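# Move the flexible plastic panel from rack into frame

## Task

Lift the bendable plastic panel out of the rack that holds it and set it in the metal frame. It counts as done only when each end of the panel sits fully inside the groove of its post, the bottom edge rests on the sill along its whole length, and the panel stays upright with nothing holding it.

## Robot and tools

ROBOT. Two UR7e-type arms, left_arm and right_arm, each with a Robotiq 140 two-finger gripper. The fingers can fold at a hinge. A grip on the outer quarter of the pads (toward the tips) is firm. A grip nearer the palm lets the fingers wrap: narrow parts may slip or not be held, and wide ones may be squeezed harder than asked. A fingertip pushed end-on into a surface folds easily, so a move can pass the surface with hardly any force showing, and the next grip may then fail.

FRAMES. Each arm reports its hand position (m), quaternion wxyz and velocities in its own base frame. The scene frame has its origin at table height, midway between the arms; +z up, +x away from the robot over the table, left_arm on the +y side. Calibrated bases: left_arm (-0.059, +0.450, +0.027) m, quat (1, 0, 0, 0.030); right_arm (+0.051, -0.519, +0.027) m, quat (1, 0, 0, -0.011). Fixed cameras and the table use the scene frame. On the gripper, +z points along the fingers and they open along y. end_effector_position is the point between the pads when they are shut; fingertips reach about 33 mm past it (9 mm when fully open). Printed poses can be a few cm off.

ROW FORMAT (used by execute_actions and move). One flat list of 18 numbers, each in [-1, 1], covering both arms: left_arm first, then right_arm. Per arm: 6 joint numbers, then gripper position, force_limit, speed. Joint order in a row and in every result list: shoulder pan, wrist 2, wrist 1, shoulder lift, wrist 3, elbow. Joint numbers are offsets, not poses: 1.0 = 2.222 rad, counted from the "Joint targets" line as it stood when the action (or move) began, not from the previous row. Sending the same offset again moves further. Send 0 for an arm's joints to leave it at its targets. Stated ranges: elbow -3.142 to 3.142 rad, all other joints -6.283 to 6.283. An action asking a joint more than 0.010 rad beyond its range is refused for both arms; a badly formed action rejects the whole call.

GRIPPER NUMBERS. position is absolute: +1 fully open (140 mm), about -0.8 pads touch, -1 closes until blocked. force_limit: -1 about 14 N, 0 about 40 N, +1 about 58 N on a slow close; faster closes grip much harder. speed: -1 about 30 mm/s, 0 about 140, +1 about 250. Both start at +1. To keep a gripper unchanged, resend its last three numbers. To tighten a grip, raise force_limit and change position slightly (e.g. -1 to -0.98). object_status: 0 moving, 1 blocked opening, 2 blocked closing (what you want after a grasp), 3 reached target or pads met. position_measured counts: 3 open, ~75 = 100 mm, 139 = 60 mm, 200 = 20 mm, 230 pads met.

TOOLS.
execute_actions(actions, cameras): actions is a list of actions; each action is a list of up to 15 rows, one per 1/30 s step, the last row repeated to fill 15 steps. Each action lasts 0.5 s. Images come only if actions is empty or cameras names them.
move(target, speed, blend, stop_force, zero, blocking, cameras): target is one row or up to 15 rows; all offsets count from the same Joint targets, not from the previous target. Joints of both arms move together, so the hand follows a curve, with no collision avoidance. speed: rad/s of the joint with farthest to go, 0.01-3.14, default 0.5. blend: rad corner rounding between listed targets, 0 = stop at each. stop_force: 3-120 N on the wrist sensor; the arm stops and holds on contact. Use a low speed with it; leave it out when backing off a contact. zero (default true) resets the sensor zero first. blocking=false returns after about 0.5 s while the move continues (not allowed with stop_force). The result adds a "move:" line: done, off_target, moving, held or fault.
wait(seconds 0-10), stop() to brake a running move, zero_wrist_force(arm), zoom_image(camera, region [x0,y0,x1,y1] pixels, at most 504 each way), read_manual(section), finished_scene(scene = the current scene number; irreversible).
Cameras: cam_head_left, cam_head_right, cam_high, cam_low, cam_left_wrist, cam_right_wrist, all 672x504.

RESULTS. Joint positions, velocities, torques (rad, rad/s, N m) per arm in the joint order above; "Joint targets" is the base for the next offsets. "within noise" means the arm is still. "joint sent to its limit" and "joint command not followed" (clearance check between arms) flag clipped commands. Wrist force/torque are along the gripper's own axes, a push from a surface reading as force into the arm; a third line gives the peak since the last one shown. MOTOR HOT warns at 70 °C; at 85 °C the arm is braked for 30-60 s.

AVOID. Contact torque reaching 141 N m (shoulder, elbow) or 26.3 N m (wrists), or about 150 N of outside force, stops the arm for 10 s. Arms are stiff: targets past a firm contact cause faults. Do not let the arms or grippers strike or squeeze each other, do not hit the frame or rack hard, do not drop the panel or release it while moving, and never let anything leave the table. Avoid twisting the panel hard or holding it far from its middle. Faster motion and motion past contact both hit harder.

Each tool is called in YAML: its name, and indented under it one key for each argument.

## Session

execute_actions:
  actions: []

Scene clock: 0.00 s.
left_arm: end_effector_position=(+0.3227, -0.0367, +0.1395) position_measured=3 object_status=3 end_effector_quat_wxyz=(-0.049, +0.909, -0.394, +0.124) | right_arm: end_effector_position=(+1.0232, +0.3931, +0.3299) position_measured=3 object_status=3 end_effector_quat_wxyz=(-0.281, +0.783, -0.059, +0.552)
Joint names: [shoulder pan, wrist 2, wrist 1, shoulder lift, wrist 3, elbow]
Joint positions: left_arm=[-0.721 -1.403 -1.938 -2.296 3.256 2.454] | right_arm=[0.187 -1.368 -3.062 -0.507 3.638 0.668]
Joint velocities: within noise
Joint torques (N m): no reading
Wrist force (N): no reading
Wrist torque (N m): no reading
Wrist force, peak (N): no reading
Joint targets: left_arm=[-0.721 -1.403 -1.938 -2.296 3.256 2.454] | right_arm=[0.187 -1.368 -3.062 -0.507 3.638 0.668]
Tool commands: left_gripper/position=+1.0 left_gripper/force_limit=+1.0 left_gripper/speed=+1.0 right_gripper/position=+1.0 right_gripper/force_limit=+1.0 right_gripper/speed=+1.0

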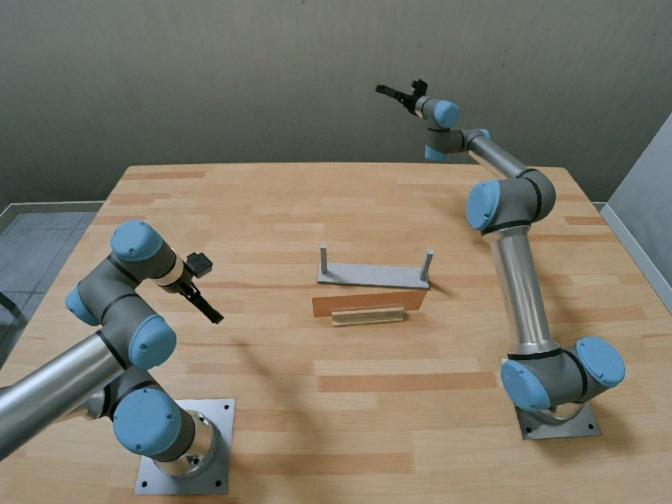

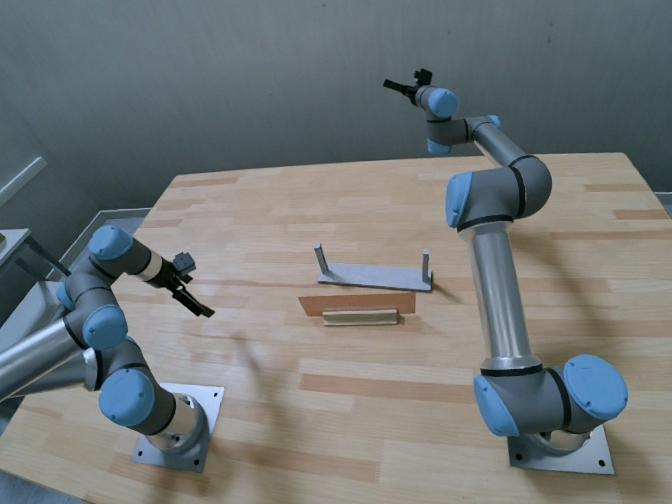

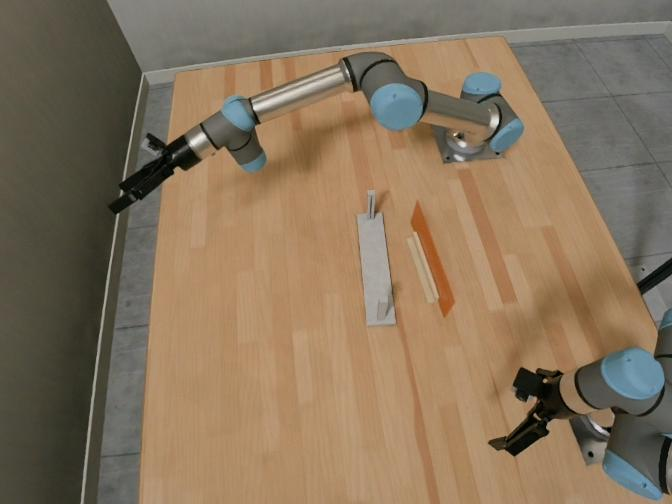

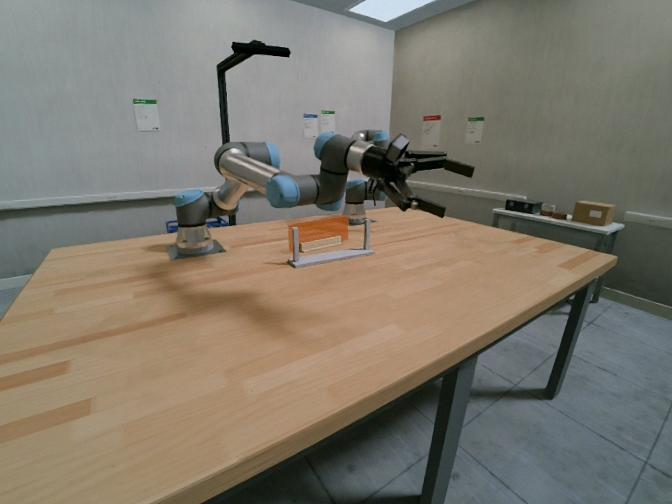

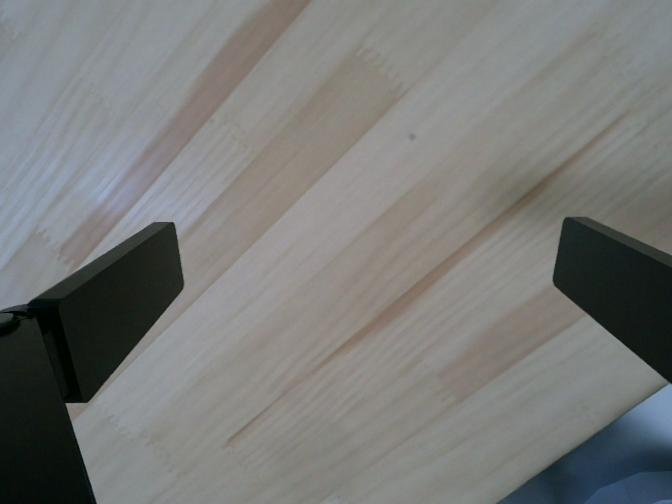

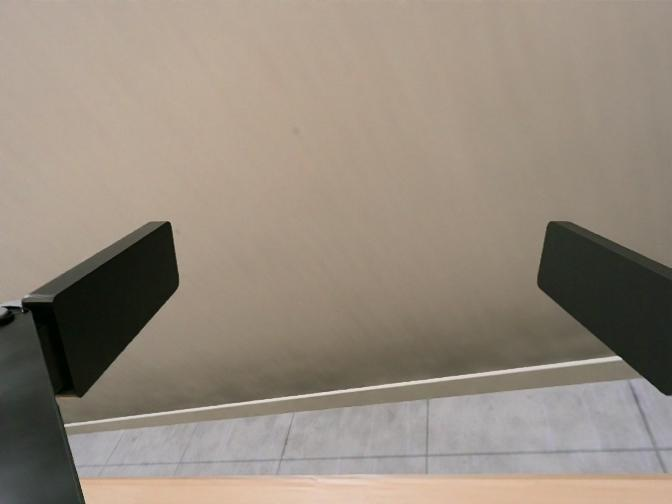

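zoom_image:
  camera: "cam_head_left"
  region: [295, 225, 455, 345]

zoom_image:
  camera: "cam_head_right"
  region: [285, 225, 445, 345]

zoom_image:
  camera: "cam_high"
  region: [340, 180, 480, 340]

zoom_image:
  camera: "cam_low"
  region: [270, 200, 390, 280]

Scaled by 3.150 from the camera's 672x504 image, which has a finer 960x720 frame.

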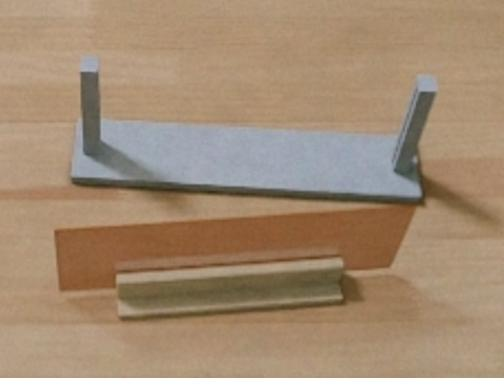

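Scaled by 3.150 from the camera's 672x504 image, which has a finer 960x720 frame.

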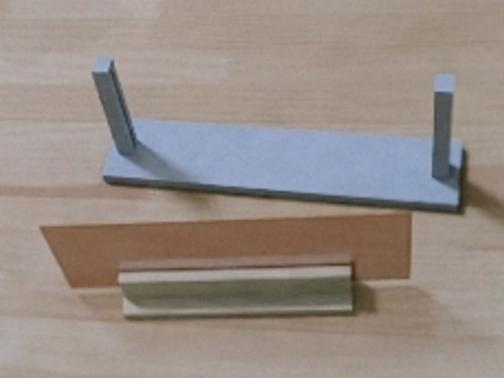

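Scaled by 3.150 from the camera's 672x504 image, which has a finer 960x720 frame.

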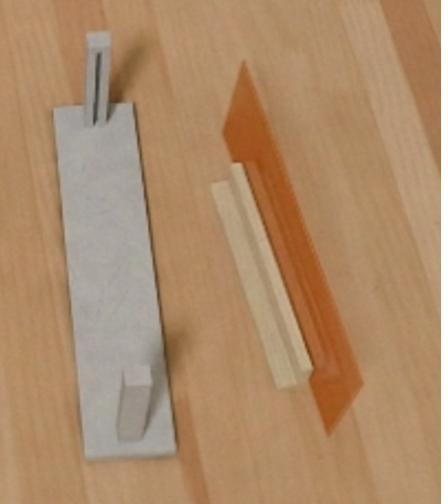

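Scaled by 4.200 from the camera's 672x504 image, which has a finer 960x720 frame.

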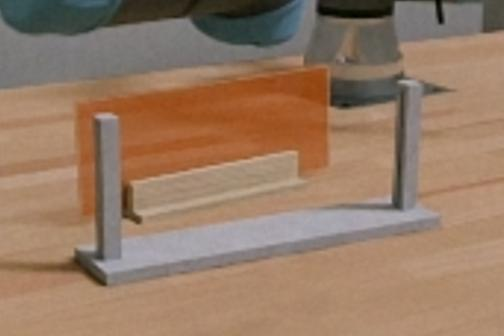

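move:
  target: [-0.15167, -0.07552, 0.10522, 0.36013, -1.0, -0.3712, -0.2, 1.0, 0.0, 0.205568, -0.091268, 0.609726, -0.485576, 0.709343, 0.474501, -0.2, 1.0, 0.0]
  speed: 1.2
  cameras: []

Scene clock: 48.53 s.
left_arm: end_effector_position=(+0.3716, -0.3877, +0.2231) position_measured=154 object_status=3 end_effector_quat_wxyz=(+0.000, +0.865, +0.501, +0.000) | right_arm: end_effector_position=(+0.3054, +0.3959, +0.2229) position_measured=154 object_status=3 end_effector_quat_wxyz=(+0.000, +0.756, -0.655, +0.000)
Joint names: [shoulder pan, wrist 2, wrist 1, shoulder lift, wrist 3, elbow]
Joint positions: left_arm=[-1.058 -1.571 -1.705 -1.496 1.034 1.63] | right_arm=[0.644 -1.571 -1.707 -1.586 5.214 1.722]
Joint torques (N m): left_arm=[-7.22 -1.64 -1.47 -18.62 -1.48 -38.69] | right_arm=[12.68 -2.06 -1.63 -30.43 1.68 -13.41]
Wrist force (N): left_arm=[-1.0 0.9 -0.5] | right_arm=[3.2 -0.8 1.9]
Wrist torque (N m): left_arm=[0.24 0.12 0.05] | right_arm=[0.07 -0.70 -0.38]
Wrist force, peak (N): left_arm=[-1.9 1.7 -0.5] | right_arm=[3.7 1.2 2.1]
Joint targets: left_arm=[-1.058 -1.571 -1.705 -1.496 1.034 1.629] | right_arm=[0.644 -1.571 -1.707 -1.586 5.214 1.722]
move: done
No camera images: "cameras" was empty.

move:
  target: [0, 0, 0, 0, -0.26157, 0, -0.2, 1.0, 0.0, 0, 0, 0, 0, 0, 0, -0.2, 1.0, 0.0]
  speed: 1.0
  cameras: ["cam_left_wrist", "cam_right_wrist", "cam_head_left"]

Scene clock: 51.10 s.
left_arm: end_effector_position=(+0.3716, -0.3878, +0.2230) position_measured=154 object_status=3 end_effector_quat_wxyz=(+0.000, +0.686, +0.728, +0.000) | right_arm: end_effector_position=(+0.3053, +0.3958, +0.2229) position_measured=154 object_status=3 end_effector_quat_wxyz=(+0.000, +0.756, -0.655, +0.000)
Joint names: [shoulder pan, wrist 2, wrist 1, shoulder lift, wrist 3, elbow]
Joint positions: left_arm=[-1.058 -1.571 -1.705 -1.496 0.453 1.629] | right_arm=[0.644 -1.571 -1.707 -1.586 5.214 1.722]
Joint torques (N m): left_arm=[-6.71 -1.69 -1.55 -19.99 -1.59 -37.58] | right_arm=[12.63 -2.15 -1.67 -30.1 1.91 -12.02]
Wrist force (N): left_arm=[-0.7 0.5 -0.6] | right_arm=[3.3 -0.9 1.8]
Wrist torque (N m): left_arm=[0.17 0.07 0.05] | right_arm=[0.05 -0.74 -0.38]
Wrist force, peak (N): left_arm=[-1.1 1.1 -0.5] | right_arm=[3.5 -0.9 2.0]
Joint targets: left_arm=[-1.058 -1.571 -1.705 -1.496 0.453 1.629] | right_arm=[0.644 -1.571 -1.707 -1.586 5.214 1.722]
move: done
Images, in order (width x height): cam_head_left 672x504, cam_left_wrist 672x504, cam_right_wrist 672x504.

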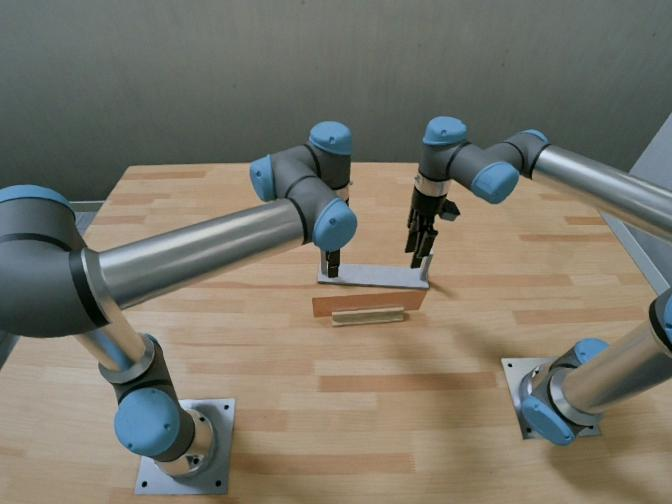

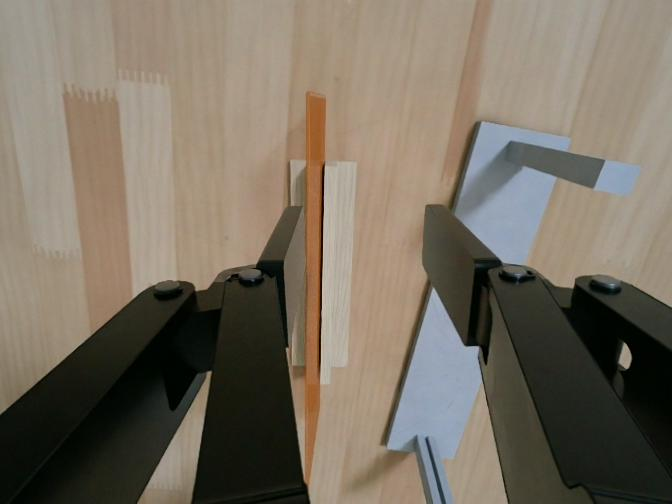

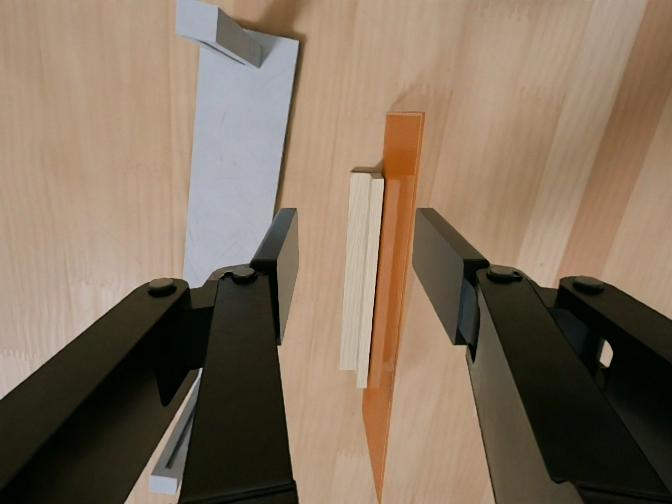

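zoom_image:
  camera: "cam_left_wrist"
  region: [280, 80, 370, 150]

zoom_image:
  camera: "cam_right_wrist"
  region: [340, 100, 450, 190]

zoom_image:
  camera: "cam_left_wrist"
  region: [460, 110, 660, 260]

zoom_image:
  camera: "cam_right_wrist"
  region: [160, 0, 320, 120]

zoom_image:
  camera: "cam_left_wrist"
  region: [270, 150, 400, 400]

zoom_image:
  camera: "cam_right_wrist"
  region: [320, 160, 450, 504]

Scaled by 5.600 from the camera's 672x504 image, which has a finer 960x720 frame.

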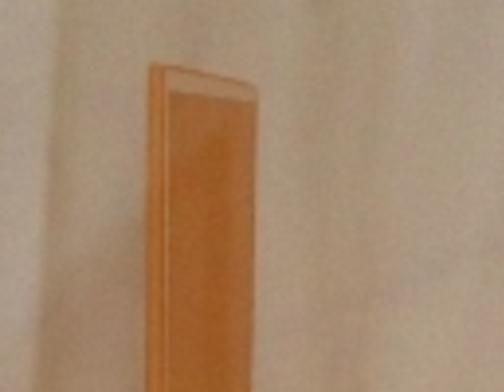

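Scaled by 4.582 from the camera's 672x504 image, which has a finer 960x720 frame.

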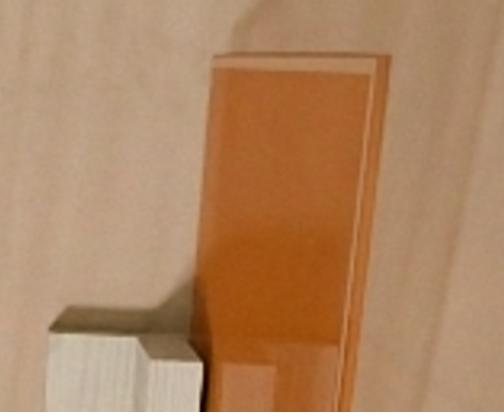

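Scaled by 2.520 from the camera's 672x504 image, which has a finer 960x720 frame.

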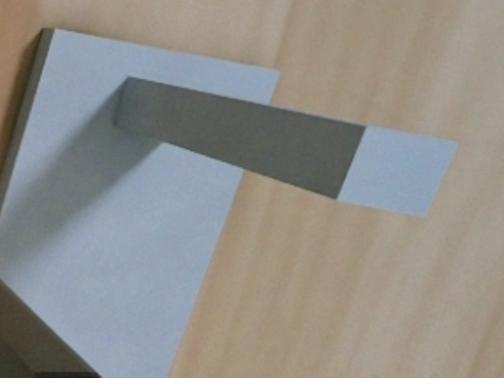

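Scaled by 3.150 from the camera's 672x504 image, which has a finer 960x720 frame.

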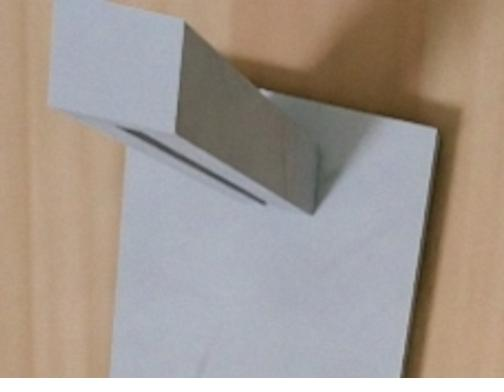

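Scaled by 2.016 from the camera's 672x504 image, which has a finer 960x720 frame.

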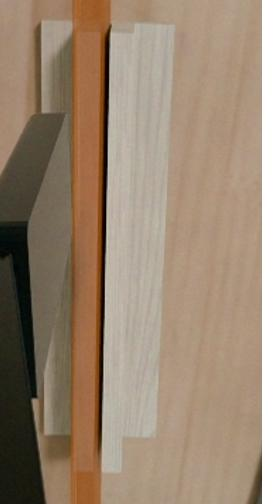

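Scaled by 1.465 from the camera's 672x504 image, which has a finer 960x720 frame.

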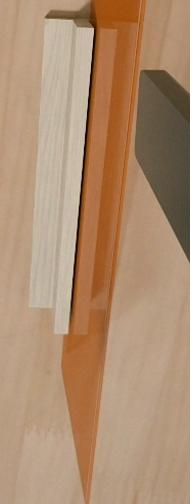

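move:
  target: [-0.018498, 0, -0.088037, 0.005728, -0.004547, 0.082309, -0.2, 1.0, -1.0, 0.025933, 0, -0.088614, -0.001121, 0.043935, 0.089735, -0.2, 1.0, -1.0]
  speed: 0.3
  cameras: ["cam_left_wrist", "cam_right_wrist"]

Scene clock: 92.83 s.
left_arm: end_effector_position=(+0.3499, -0.3919, +0.1482) position_measured=154 object_status=3 end_effector_quat_wxyz=(+0.000, +0.697, +0.717, +0.000) | right_arm: end_effector_position=(+0.2675, +0.4005, +0.1480) position_measured=154 object_status=3 end_effector_quat_wxyz=(+0.000, +0.742, -0.670, +0.000)
Joint names: [shoulder pan, wrist 2, wrist 1, shoulder lift, wrist 3, elbow]
Joint positions: left_arm=[-1.099 -1.571 -1.9 -1.483 0.443 1.812] | right_arm=[0.701 -1.571 -1.903 -1.588 5.312 1.921]
Joint torques (N m): left_arm=[-6.97 -1.52 -3.78 -19.26 -1.42 -10.88] | right_arm=[12.25 -1.6 -5.14 -29.53 2.44 -10.02]
Wrist force (N): left_arm=[-0.5 1.1 -0.2] | right_arm=[3.3 -0.7 2.0]
Wrist torque (N m): left_arm=[0.27 0.07 0.08] | right_arm=[0.09 -0.72 -0.39]
Wrist force, peak (N): left_arm=[-0.5 1.2 -1.5] | right_arm=[3.4 -0.6 2.7]
Joint targets: left_arm=[-1.099 -1.571 -1.900 -1.483 0.443 1.812] | right_arm=[0.701 -1.571 -1.904 -1.588 5.312 1.922]
move: done
Images, in order (width x height): cam_left_wrist 672x504, cam_right_wrist 672x504.

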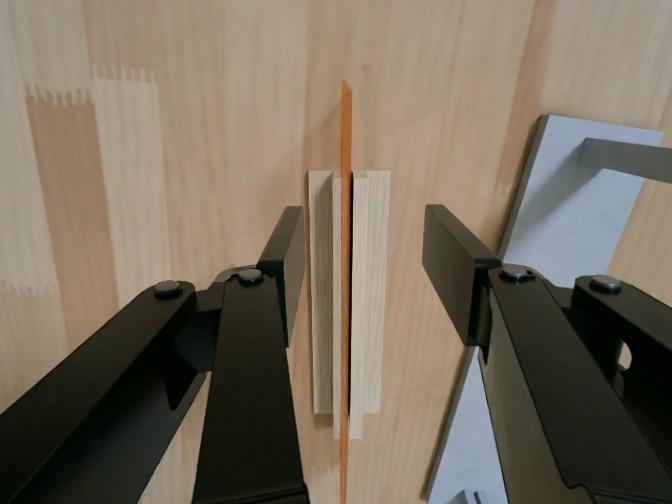

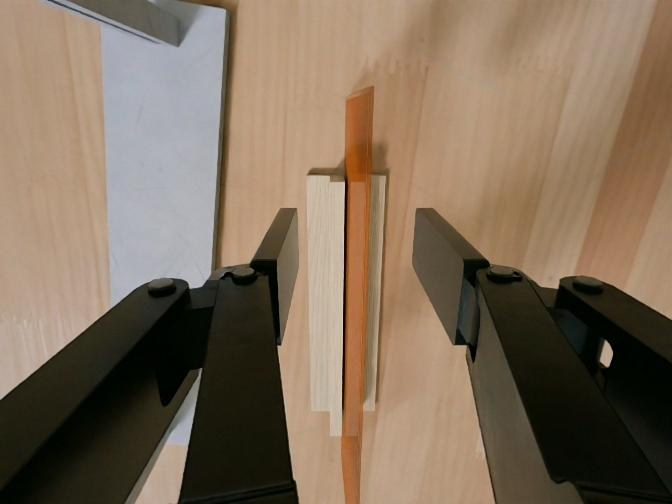

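zoom_image:
  camera: "cam_left_wrist"
  region: [300, 60, 400, 260]

zoom_image:
  camera: "cam_right_wrist"
  region: [295, 60, 395, 260]

zoom_image:
  camera: "cam_left_wrist"
  region: [290, 160, 400, 460]

zoom_image:
  camera: "cam_right_wrist"
  region: [290, 160, 400, 460]

Scaled by 2.520 from the camera's 672x504 image, which has a finer 960x720 frame.

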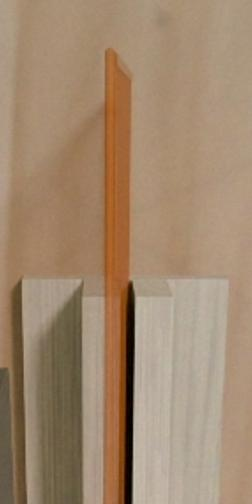

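Scaled by 2.520 from the camera's 672x504 image, which has a finer 960x720 frame.

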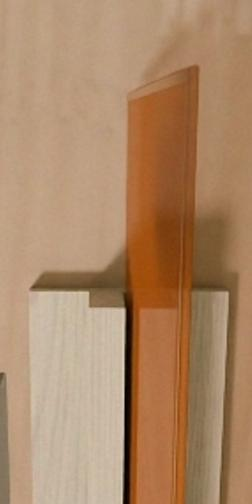

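Scaled by 1.680 from the camera's 672x504 image, which has a finer 960x720 frame.

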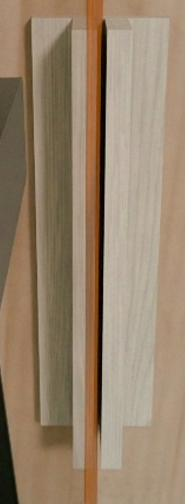

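Scaled by 1.680 from the camera's 672x504 image, which has a finer 960x720 frame.

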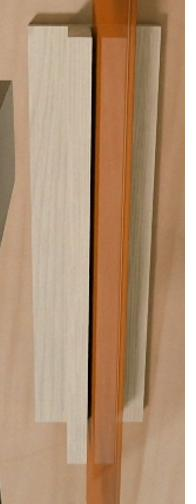

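move:
  target: [-0.000771, 0, -0.038302, 0.011604, -0.001671, 0.026698, -0.2, 1.0, -1.0, -0.000364, 0, -0.037067, 0.011104, 0.000446, 0.025963, -0.2, 1.0, -1.0]
  speed: 0.1
  stop_force: 8
  cameras: ["cam_left_wrist", "cam_right_wrist"]

Scene clock: 127.70 s.
left_arm: end_effector_position=(+0.3486, -0.3914, +0.1159) position_measured=154 object_status=3 end_effector_quat_wxyz=(+0.000, +0.696, +0.718, +0.000) | right_arm: end_effector_position=(+0.2668, +0.3994, +0.1179) position_measured=154 object_status=3 end_effector_quat_wxyz=(+0.000, +0.742, -0.671, +0.000)
Joint names: [shoulder pan, wrist 2, wrist 1, shoulder lift, wrist 3, elbow]
Joint positions: left_arm=[-1.1 -1.571 -1.985 -1.457 0.439 1.872] | right_arm=[0.701 -1.571 -1.986 -1.564 5.313 1.979]
Joint torques (N m): left_arm=[-6.95 -1.32 -3.8 -19.5 -1.32 -9.7] | right_arm=[-10.76 0.11 -5.03 -16.88 2 -10.39]
Wrist force (N): left_arm=[-0.7 0.8 -0.4] | right_arm=[3.5 -0.6 1.7]
Wrist torque (N m): left_arm=[0.21 0.12 0.07] | right_arm=[0.12 -0.79 -0.39]
Wrist force, peak (N): left_arm=[-0.5 1.2 -0.2] | right_arm=[3.5 -0.8 2.3]
Joint targets: left_arm=[-1.100 -1.571 -1.985 -1.457 0.439 1.872] | right_arm=[0.701 -1.571 -1.986 -1.564 5.313 1.979]
move: done
Images, in order (width x height): cam_left_wrist 672x504, cam_right_wrist 672x504.

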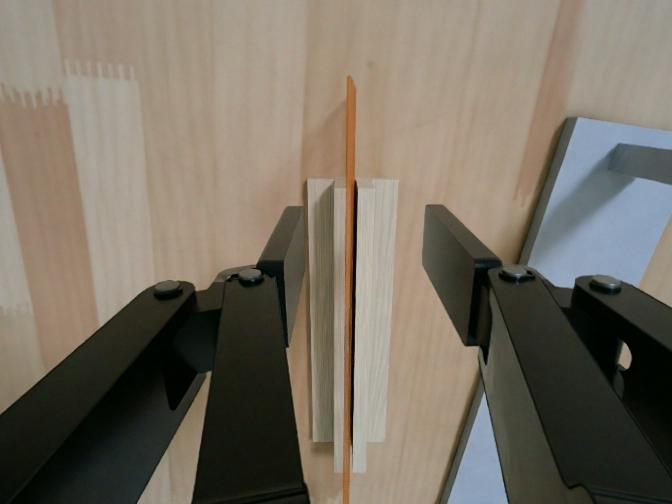

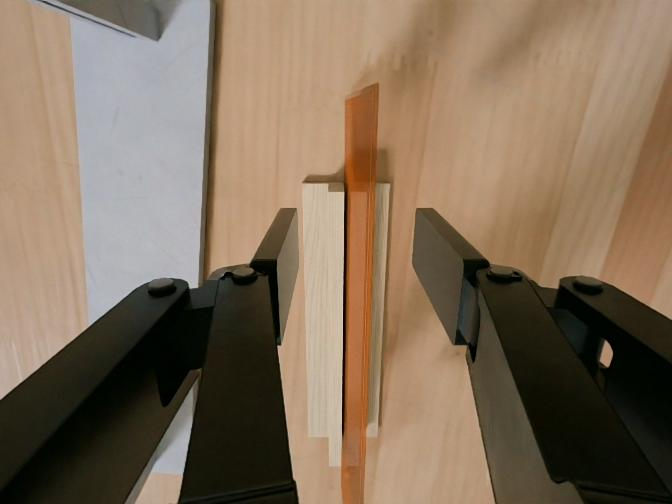

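zero_wrist_force:
  arm: "left_arm"

zero_wrist_force:
  arm: "right_arm"

move:
  target: [0, 0, 0, 0, 0, 0, -1.0, 1.0, -1.0, 0, 0, 0, 0, 0, 0, -1.0, 1.0, -1.0]
  cameras: ["cam_left_wrist", "cam_right_wrist"]

Wrist force sensor zeroed.

Wrist force sensor zeroed.

Scene clock: 132.67 s.
left_arm: end_effector_position=(+0.3486, -0.3914, +0.1159) position_measured=232 object_status=0 end_effector_quat_wxyz=(+0.000, +0.696, +0.718, +0.000) | right_arm: end_effector_position=(+0.2668, +0.3994, +0.1179) position_measured=232 object_status=0 end_effector_quat_wxyz=(+0.000, +0.742, -0.671, +0.000)
Joint names: [shoulder pan, wrist 2, wrist 1, shoulder lift, wrist 3, elbow]
Joint positions: left_arm=[-1.1 -1.571 -1.985 -1.457 0.439 1.872] | right_arm=[0.701 -1.571 -1.986 -1.564 5.313 1.979]
Joint torques (N m): left_arm=[-6.05 -1.03 -3.74 -20.29 -1.37 -10.21] | right_arm=[-10.71 1.6 -4.33 -17.41 1.95 -10.81]
Wrist force (N, zeroed by zero_wrist_force): left_arm=[0.5 -0.4 -0.2] | right_arm=[-0.2 -0.4 -0.3]
Wrist torque (N m, zeroed by zero_wrist_force): left_arm=[0.00 -0.08 0.03] | right_arm=[-0.01 0.07 0.02]
Wrist force, peak (N, zeroed by zero_wrist_force): left_arm=[0.6 -0.4 -0.6] | right_arm=[0.0 -0.3 -0.6]
Joint targets: left_arm=[-1.100 -1.571 -1.985 -1.457 0.439 1.872] | right_arm=[0.701 -1.571 -1.986 -1.564 5.313 1.979]
move: done
Images, in order (width x height): cam_left_wrist 672x504, cam_right_wrist 672x504.

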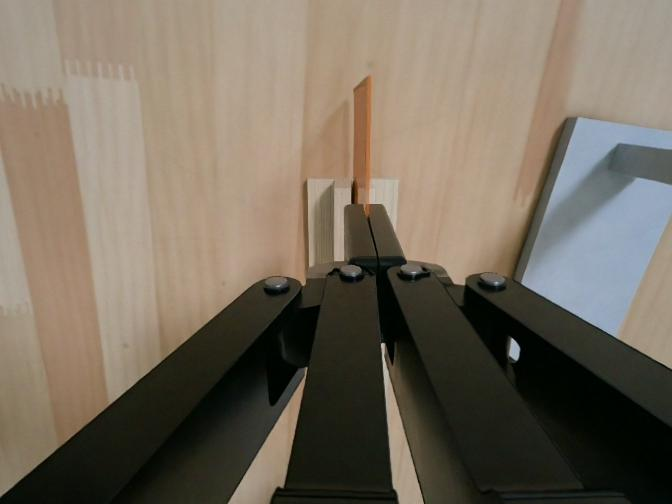

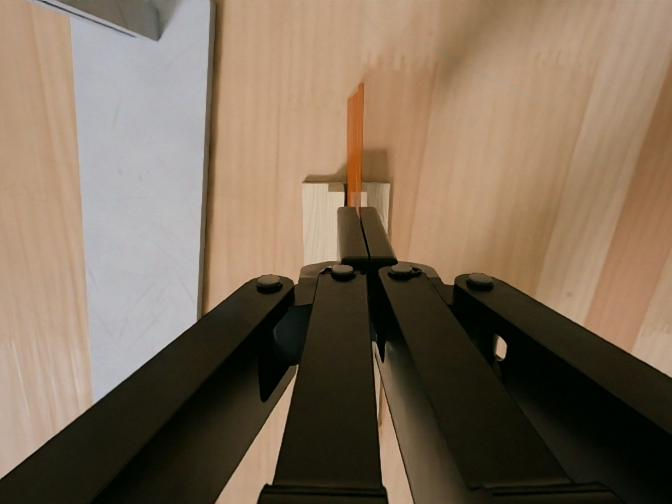

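move:
  target:
    - [0, 0, 0.023775, -0.008334, 0, -0.015441, -1.0, 1.0, -1.0, 0, 0, 0.024823, -0.008674, 0, -0.016149, -1.0, 1.0, -1.0]
    - [0, 0, 0.047362, -0.015515, 0, -0.031847, -1.0, 1.0, -1.0, 0, 0, 0.049288, -0.016067, 0, -0.033221, -1.0, 1.0, -1.0]
    - [0, 0, 0.076596, -0.022888, 0, -0.053708, -1.0, 1.0, -1.0, 0, 0, 0.079395, -0.023561, 0, -0.055835, -1.0, 1.0, -1.0]
  speed: 0.12
  stop_force: 12
  blend: 0.01
  cameras: ["cam_left_wrist", "cam_right_wrist", "cam_low"]

Scene clock: 144.40 s.
left_arm: end_effector_position=(+0.3486, -0.3914, +0.1809) position_measured=232 object_status=3 end_effector_quat_wxyz=(+0.000, +0.696, +0.718, +0.000) | right_arm: end_effector_position=(+0.2667, +0.3994, +0.1829) position_measured=232 object_status=3 end_effector_quat_wxyz=(+0.000, +0.742, -0.671, +0.000)
Joint names: [shoulder pan, wrist 2, wrist 1, shoulder lift, wrist 3, elbow]
Joint positions: left_arm=[-1.1 -1.571 -1.815 -1.508 0.439 1.752] | right_arm=[0.701 -1.571 -1.81 -1.616 5.313 1.855]
Joint torques (N m): left_arm=[-2.63 -0.75 -1.47 -43.56 -1.13 -37.67] | right_arm=[-8 0.62 -1.68 -28.61 1.99 -39.08]
Wrist force (N, zeroed by zero_wrist_force): left_arm=[0.0 -0.4 0.6] | right_arm=[-0.6 -0.7 0.3]
Wrist torque (N m, zeroed by zero_wrist_force): left_arm=[-0.02 -0.04 0.05] | right_arm=[-0.07 0.12 0.02]
Wrist force, peak (N, zeroed by zero_wrist_force): left_arm=[1.9 -0.2 0.7] | right_arm=[-1.5 -0.5 0.7]
Joint targets: left_arm=[-1.100 -1.571 -1.815 -1.508 0.439 1.752] | right_arm=[0.701 -1.571 -1.810 -1.616 5.313 1.855]
move: done
Images, in order (width x height): cam_low 672x504, cam_left_wrist 672x504, cam_right_wrist 672x504.

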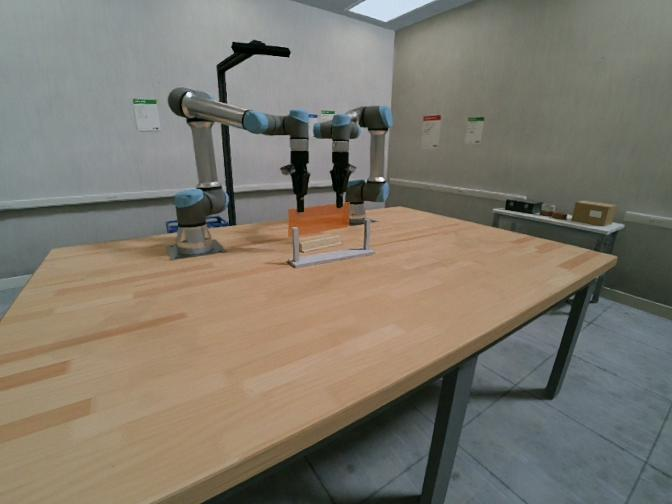

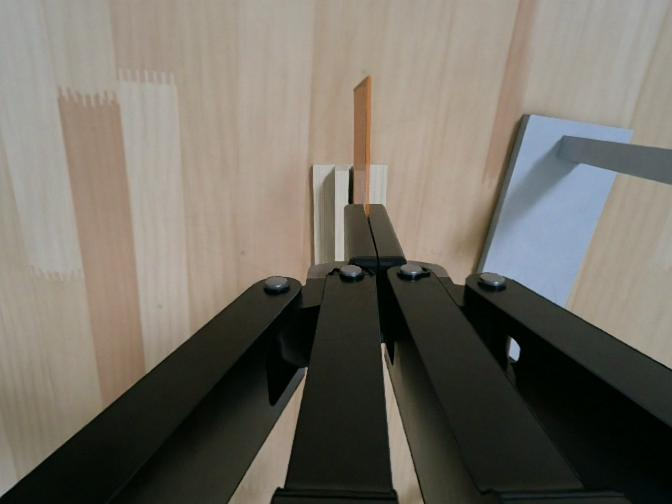

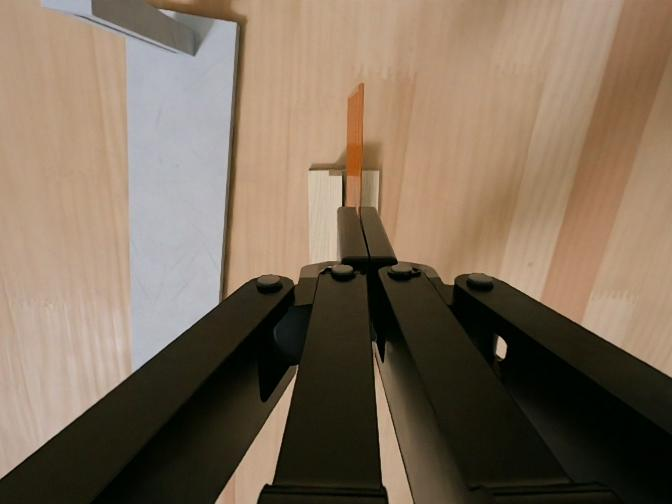

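move:
  target:
    - [-0.000024, 0, 0.000004, 0.000053, -0.027027, -0.000057, -1.0, 1.0, -1.0, 0.000051, 0, -0.000003, 0.000055, 0.027054, -0.000052, -1.0, 1.0, -1.0]
    - [-0.000096, 0, 0.000015, 0.000211, -0.054102, -0.000226, -1.0, 1.0, -1.0, 0.000205, 0, -0.000011, 0.00022, 0.054211, -0.000209, -1.0, 1.0, -1.0]
    - [-0.000267, 0, 0.000041, 0.000586, -0.090276, -0.000627, -1.0, 1.0, -1.0, 0.000569, 0, -0.000031, 0.00061, 0.090578, -0.000579, -1.0, 1.0, -1.0]
    - [-0.0006, 0, 0.000092, 0.001316, -0.135614, -0.001408, -1.0, 1.0, -1.0, 0.001278, 0, -0.000069, 0.001369, 0.136291, -0.0013, -1.0, 1.0, -1.0]
    - [-0.001063, 0, 0.000163, 0.002332, -0.181081, -0.002496, -1.0, 1.0, -1.0, 0.002264, 0, -0.000123, 0.002426, 0.182282, -0.002303, -1.0, 1.0, -1.0]
    - [-0.001526, 0, 0.000234, 0.003347, -0.217548, -0.003581, -1.0, 1.0, -1.0, 0.003249, 0, -0.000176, 0.003481, 0.219271, -0.003305, -1.0, 1.0, -1.0]
  speed: 0.2
  stop_force: 25
  blend: 0.005
  cameras: ["cam_left_wrist", "cam_right_wrist", "cam_head_left"]

Scene clock: 190.40 s.
left_arm: end_effector_position=(+0.3487, -0.3955, +0.1808) position_measured=232 object_status=3 end_effector_quat_wxyz=(+0.000, +0.505, +0.863, +0.000) | right_arm: end_effector_position=(+0.2663, +0.4034, +0.1829) position_measured=232 object_status=3 end_effector_quat_wxyz=(+0.000, -0.561, +0.828, +0.000)
Joint names: [shoulder pan, wrist 2, wrist 1, shoulder lift, wrist 3, elbow]
Joint positions: left_arm=[-1.104 -1.571 -1.815 -1.501 -0.045 1.744] | right_arm=[0.708 -1.571 -1.81 -1.608 5.8 1.848]
Joint torques (N m): left_arm=[-6.21 -0.42 -1.37 -19.6 -1.8 -36.73] | right_arm=[12.75 -1.95 -4.72 -15.93 2.29 -38.93]
Wrist force (N, zeroed by zero_wrist_force): left_arm=[-0.2 -1.0 0.8] | right_arm=[-1.1 -0.1 0.5]
Wrist torque (N m, zeroed by zero_wrist_force): left_arm=[-0.10 0.02 0.36] | right_arm=[0.02 0.14 -0.30]
Wrist force, peak (N, zeroed by zero_wrist_force): left_arm=[-0.4 -1.0 0.9] | right_arm=[-1.3 -0.5 0.2]
Joint targets: left_arm=[-1.104 -1.571 -1.815 -1.501 -0.045 1.744] | right_arm=[0.708 -1.571 -1.810 -1.608 5.800 1.848]
move: done
Images, in order (width x height): cam_head_left 672x504, cam_left_wrist 672x504, cam_right_wrist 672x504.

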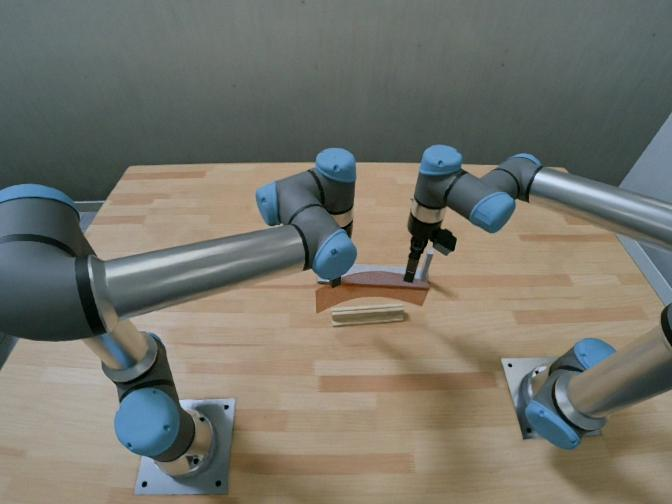

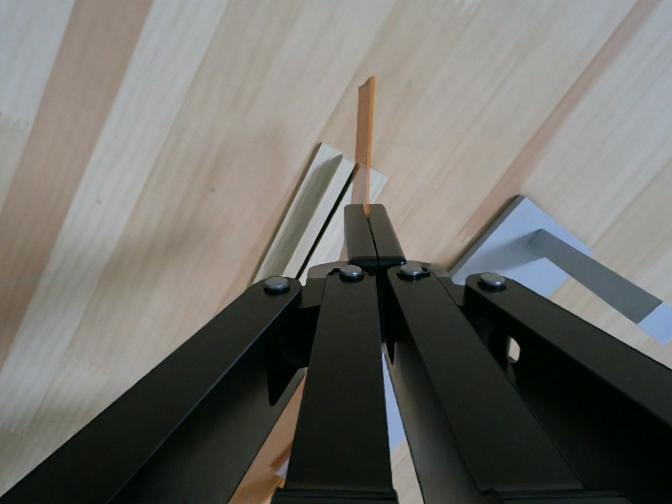

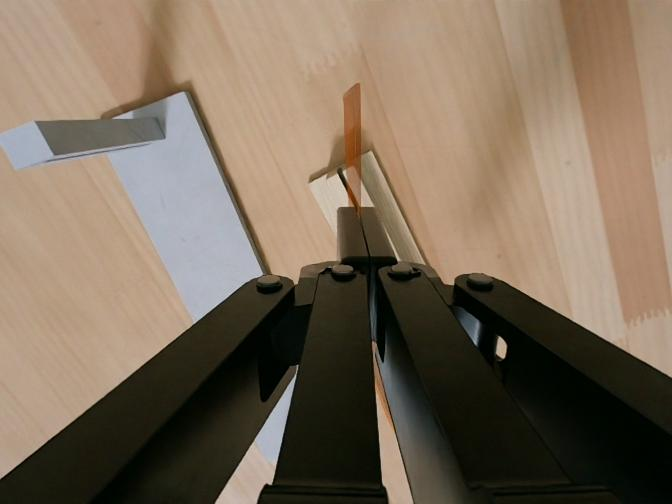

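move:
  target:
    - [0.027037, 0, 0.004544, 0.036774, 0.045039, -0.041317, -1.0, 1.0, -1.0, -0.025037, 0, -0.000353, 0.015123, -0.007036, -0.01477, -1.0, 1.0, -1.0]
    - [0.051001, 0, 0.012592, 0.074401, 0.087005, -0.086993, -1.0, 1.0, -1.0, -0.048062, 0, -0.000069, 0.032279, -0.012058, -0.03221, -1.0, 1.0, -1.0]
    - [0.072289, 0, 0.024372, 0.113141, 0.126295, -0.137513, -1.0, 1.0, -1.0, -0.069141, 0, 0.001094, 0.051235, -0.015135, -0.052329, -1.0, 1.0, -1.0]
    - [0.091251, 0, 0.040249, 0.153454, 0.163258, -0.193703, -1.0, 1.0, -1.0, -0.088379, 0, 0.003356, 0.071792, -0.016372, -0.075147, -1.0, 1.0, -1.0]
  speed: 0.2
  stop_force: 30
  blend: 0.02
  cameras: ["cam_left_wrist", "cam_right_wrist"]

Scene clock: 238.17 s.
left_arm: end_effector_position=(+0.5125, -0.4324, +0.1809) position_measured=232 object_status=3 end_effector_quat_wxyz=(+0.000, +0.573, +0.820, +0.000) | right_arm: end_effector_position=(+0.3995, +0.3771, +0.1829) position_measured=232 object_status=3 end_effector_quat_wxyz=(+0.000, -0.493, +0.870, +0.000)
Joint names: [shoulder pan, wrist 2, wrist 1, shoulder lift, wrist 3, elbow]
Joint positions: left_arm=[-0.901 -1.571 -1.725 -1.16 0.318 1.314] | right_arm=[0.511 -1.571 -1.803 -1.449 5.764 1.681]
Joint torques (N m): left_arm=[14.99 0 -0.39 -34.63 0.76 -36.22] | right_arm=[-13.21 -0.68 -0.33 -23.69 -1.7 -37.3]
Wrist force (N, zeroed by zero_wrist_force): left_arm=[-6.4 -3.7 0.5] | right_arm=[-6.3 2.0 0.7]
Wrist torque (N m, zeroed by zero_wrist_force): left_arm=[0.01 0.18 0.31] | right_arm=[-0.11 0.04 -0.21]
Wrist force, peak (N, zeroed by zero_wrist_force): left_arm=[-6.7 -3.8 -0.1] | right_arm=[-6.5 2.0 0.5]
Joint targets: left_arm=[-0.901 -1.571 -1.725 -1.160 0.318 1.314] | right_arm=[0.511 -1.571 -1.803 -1.449 5.764 1.681]
move: done
Images, in order (width x height): cam_left_wrist 672x504, cam_right_wrist 672x504.

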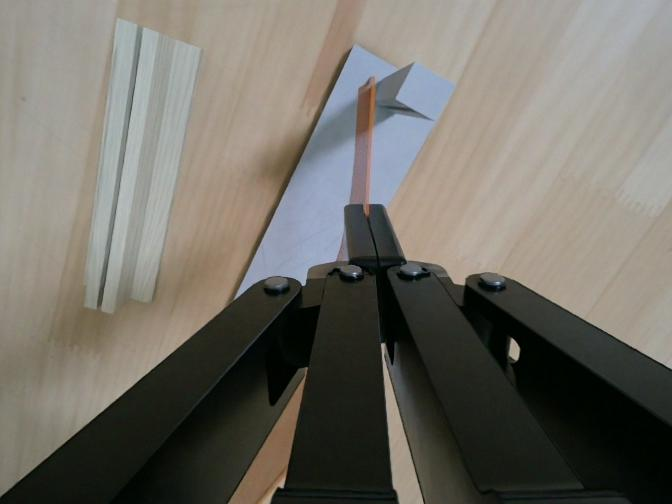

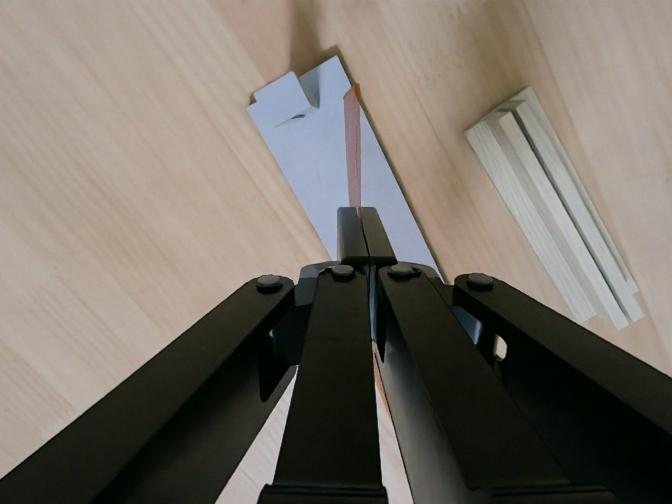

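zoom_image:
  camera: "cam_left_wrist"
  region: [330, 30, 480, 142]

zoom_image:
  camera: "cam_right_wrist"
  region: [235, 40, 385, 152]

Scaled by 3.360 from the camera's 672x504 image, which has a finer 960x720 frame.

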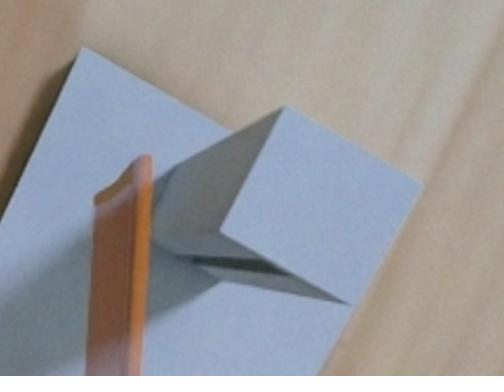

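Scaled by 3.360 from the camera's 672x504 image, which has a finer 960x720 frame.

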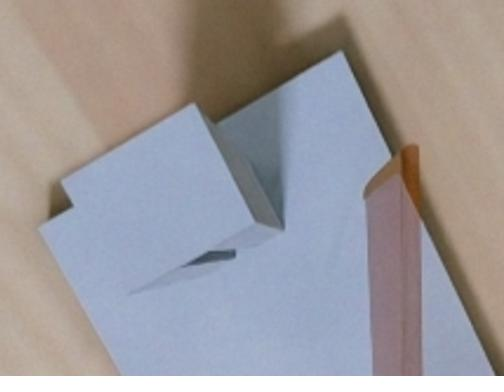

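zoom_image:
  camera: "cam_right_wrist"
  region: [245, 60, 345, 135]

zoom_image:
  camera: "cam_left_wrist"
  region: [350, 55, 465, 141]

Scaled by 5.040 from the camera's 672x504 image, which has a finer 960x720 frame.

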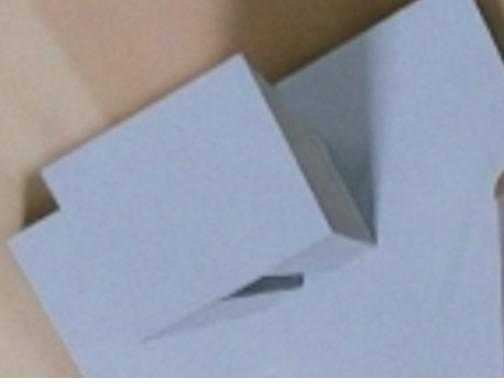

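Scaled by 4.383 from the camera's 672x504 image, which has a finer 960x720 frame.

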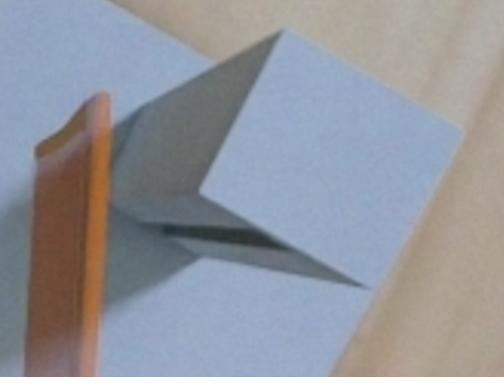

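zoom_image:
  camera: "cam_left_wrist"
  region: [220, 30, 380, 310]

zoom_image:
  camera: "cam_right_wrist"
  region: [320, 40, 460, 285]

Scaled by 1.800 from the camera's 672x504 image, which has a finer 960x720 frame.

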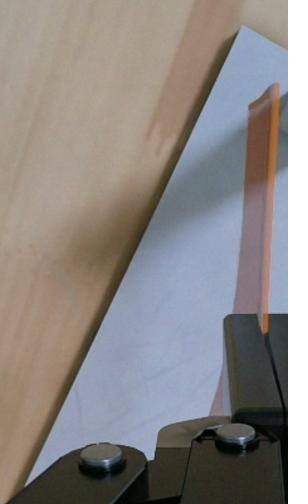

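Scaled by 2.057 from the camera's 672x504 image, which has a finer 960x720 frame.

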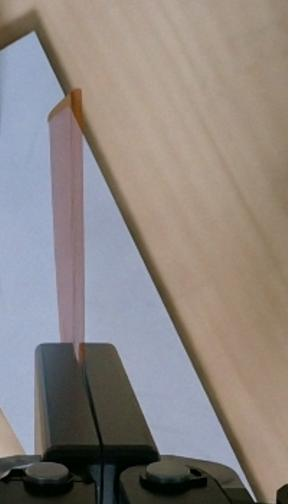

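move:
  target:
    - [0.000933, 0, -0.017109, 0.008589, -0.020894, 0.00852, -1.0, 1.0, -1.0, -0.003459, 0, -0.019671, 0.01117, 0.009232, 0.0085, -1.0, 1.0, -1.0]
    - [0.000933, 0, -0.036525, 0.012771, -0.020894, 0.023754, -1.0, 1.0, -1.0, -0.003459, 0, -0.040653, 0.016949, 0.009232, 0.023704, -1.0, 1.0, -1.0]
    - [0.000933, 0, -0.055718, 0.017744, -0.020894, 0.037975, -1.0, 1.0, -1.0, -0.003459, 0, -0.061699, 0.02363, 0.009232, 0.03807, -1.0, 1.0, -1.0]
  speed: 0.12
  stop_force: 10
  blend: 0.005
  cameras: ["cam_left_wrist", "cam_right_wrist"]

Scene clock: 310.87 s.
left_arm: end_effector_position=(+0.5164, -0.4351, +0.1265) position_measured=232 object_status=3 end_effector_quat_wxyz=(+0.000, +0.553, +0.833, +0.000) | right_arm: end_effector_position=(+0.4078, +0.3770, +0.1283) position_measured=232 object_status=3 end_effector_quat_wxyz=(+0.000, -0.481, +0.877, +0.000)
Joint names: [shoulder pan, wrist 2, wrist 1, shoulder lift, wrist 3, elbow]
Joint positions: left_arm=[-0.899 -1.571 -1.849 -1.12 0.272 1.398] | right_arm=[0.504 -1.571 -1.94 -1.396 5.784 1.766]
Joint torques (N m): left_arm=[12.33 0.55 -3.29 -37.09 -1.84 -10.81] | right_arm=[-11.97 0 -4.28 -25.09 2.25 -9.92]
Wrist force (N, zeroed by zero_wrist_force): left_arm=[-3.3 -2.1 0.5] | right_arm=[-3.0 1.2 0.3]
Wrist torque (N m, zeroed by zero_wrist_force): left_arm=[-0.05 0.18 0.42] | right_arm=[0.02 0.01 -0.38]
Wrist force, peak (N, zeroed by zero_wrist_force): left_arm=[-6.7 -3.8 0.2] | right_arm=[-6.5 2.1 0.1]
Joint targets: left_arm=[-0.899 -1.571 -1.849 -1.120 0.272 1.398] | right_arm=[0.504 -1.571 -1.940 -1.396 5.784 1.766]
move: done
Images, in order (width x height): cam_left_wrist 672x504, cam_right_wrist 672x504.

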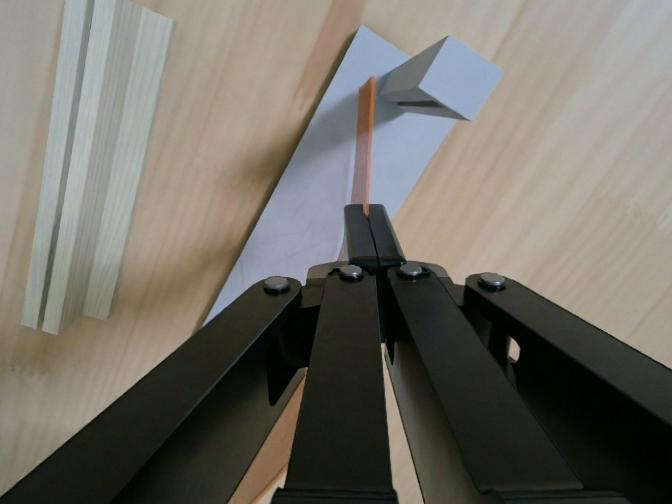

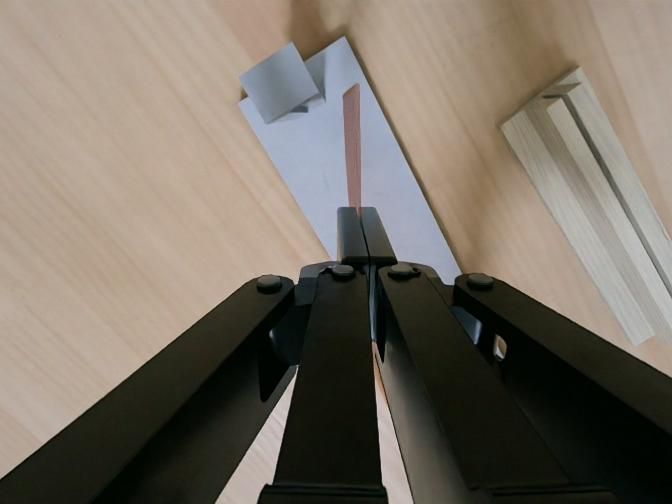

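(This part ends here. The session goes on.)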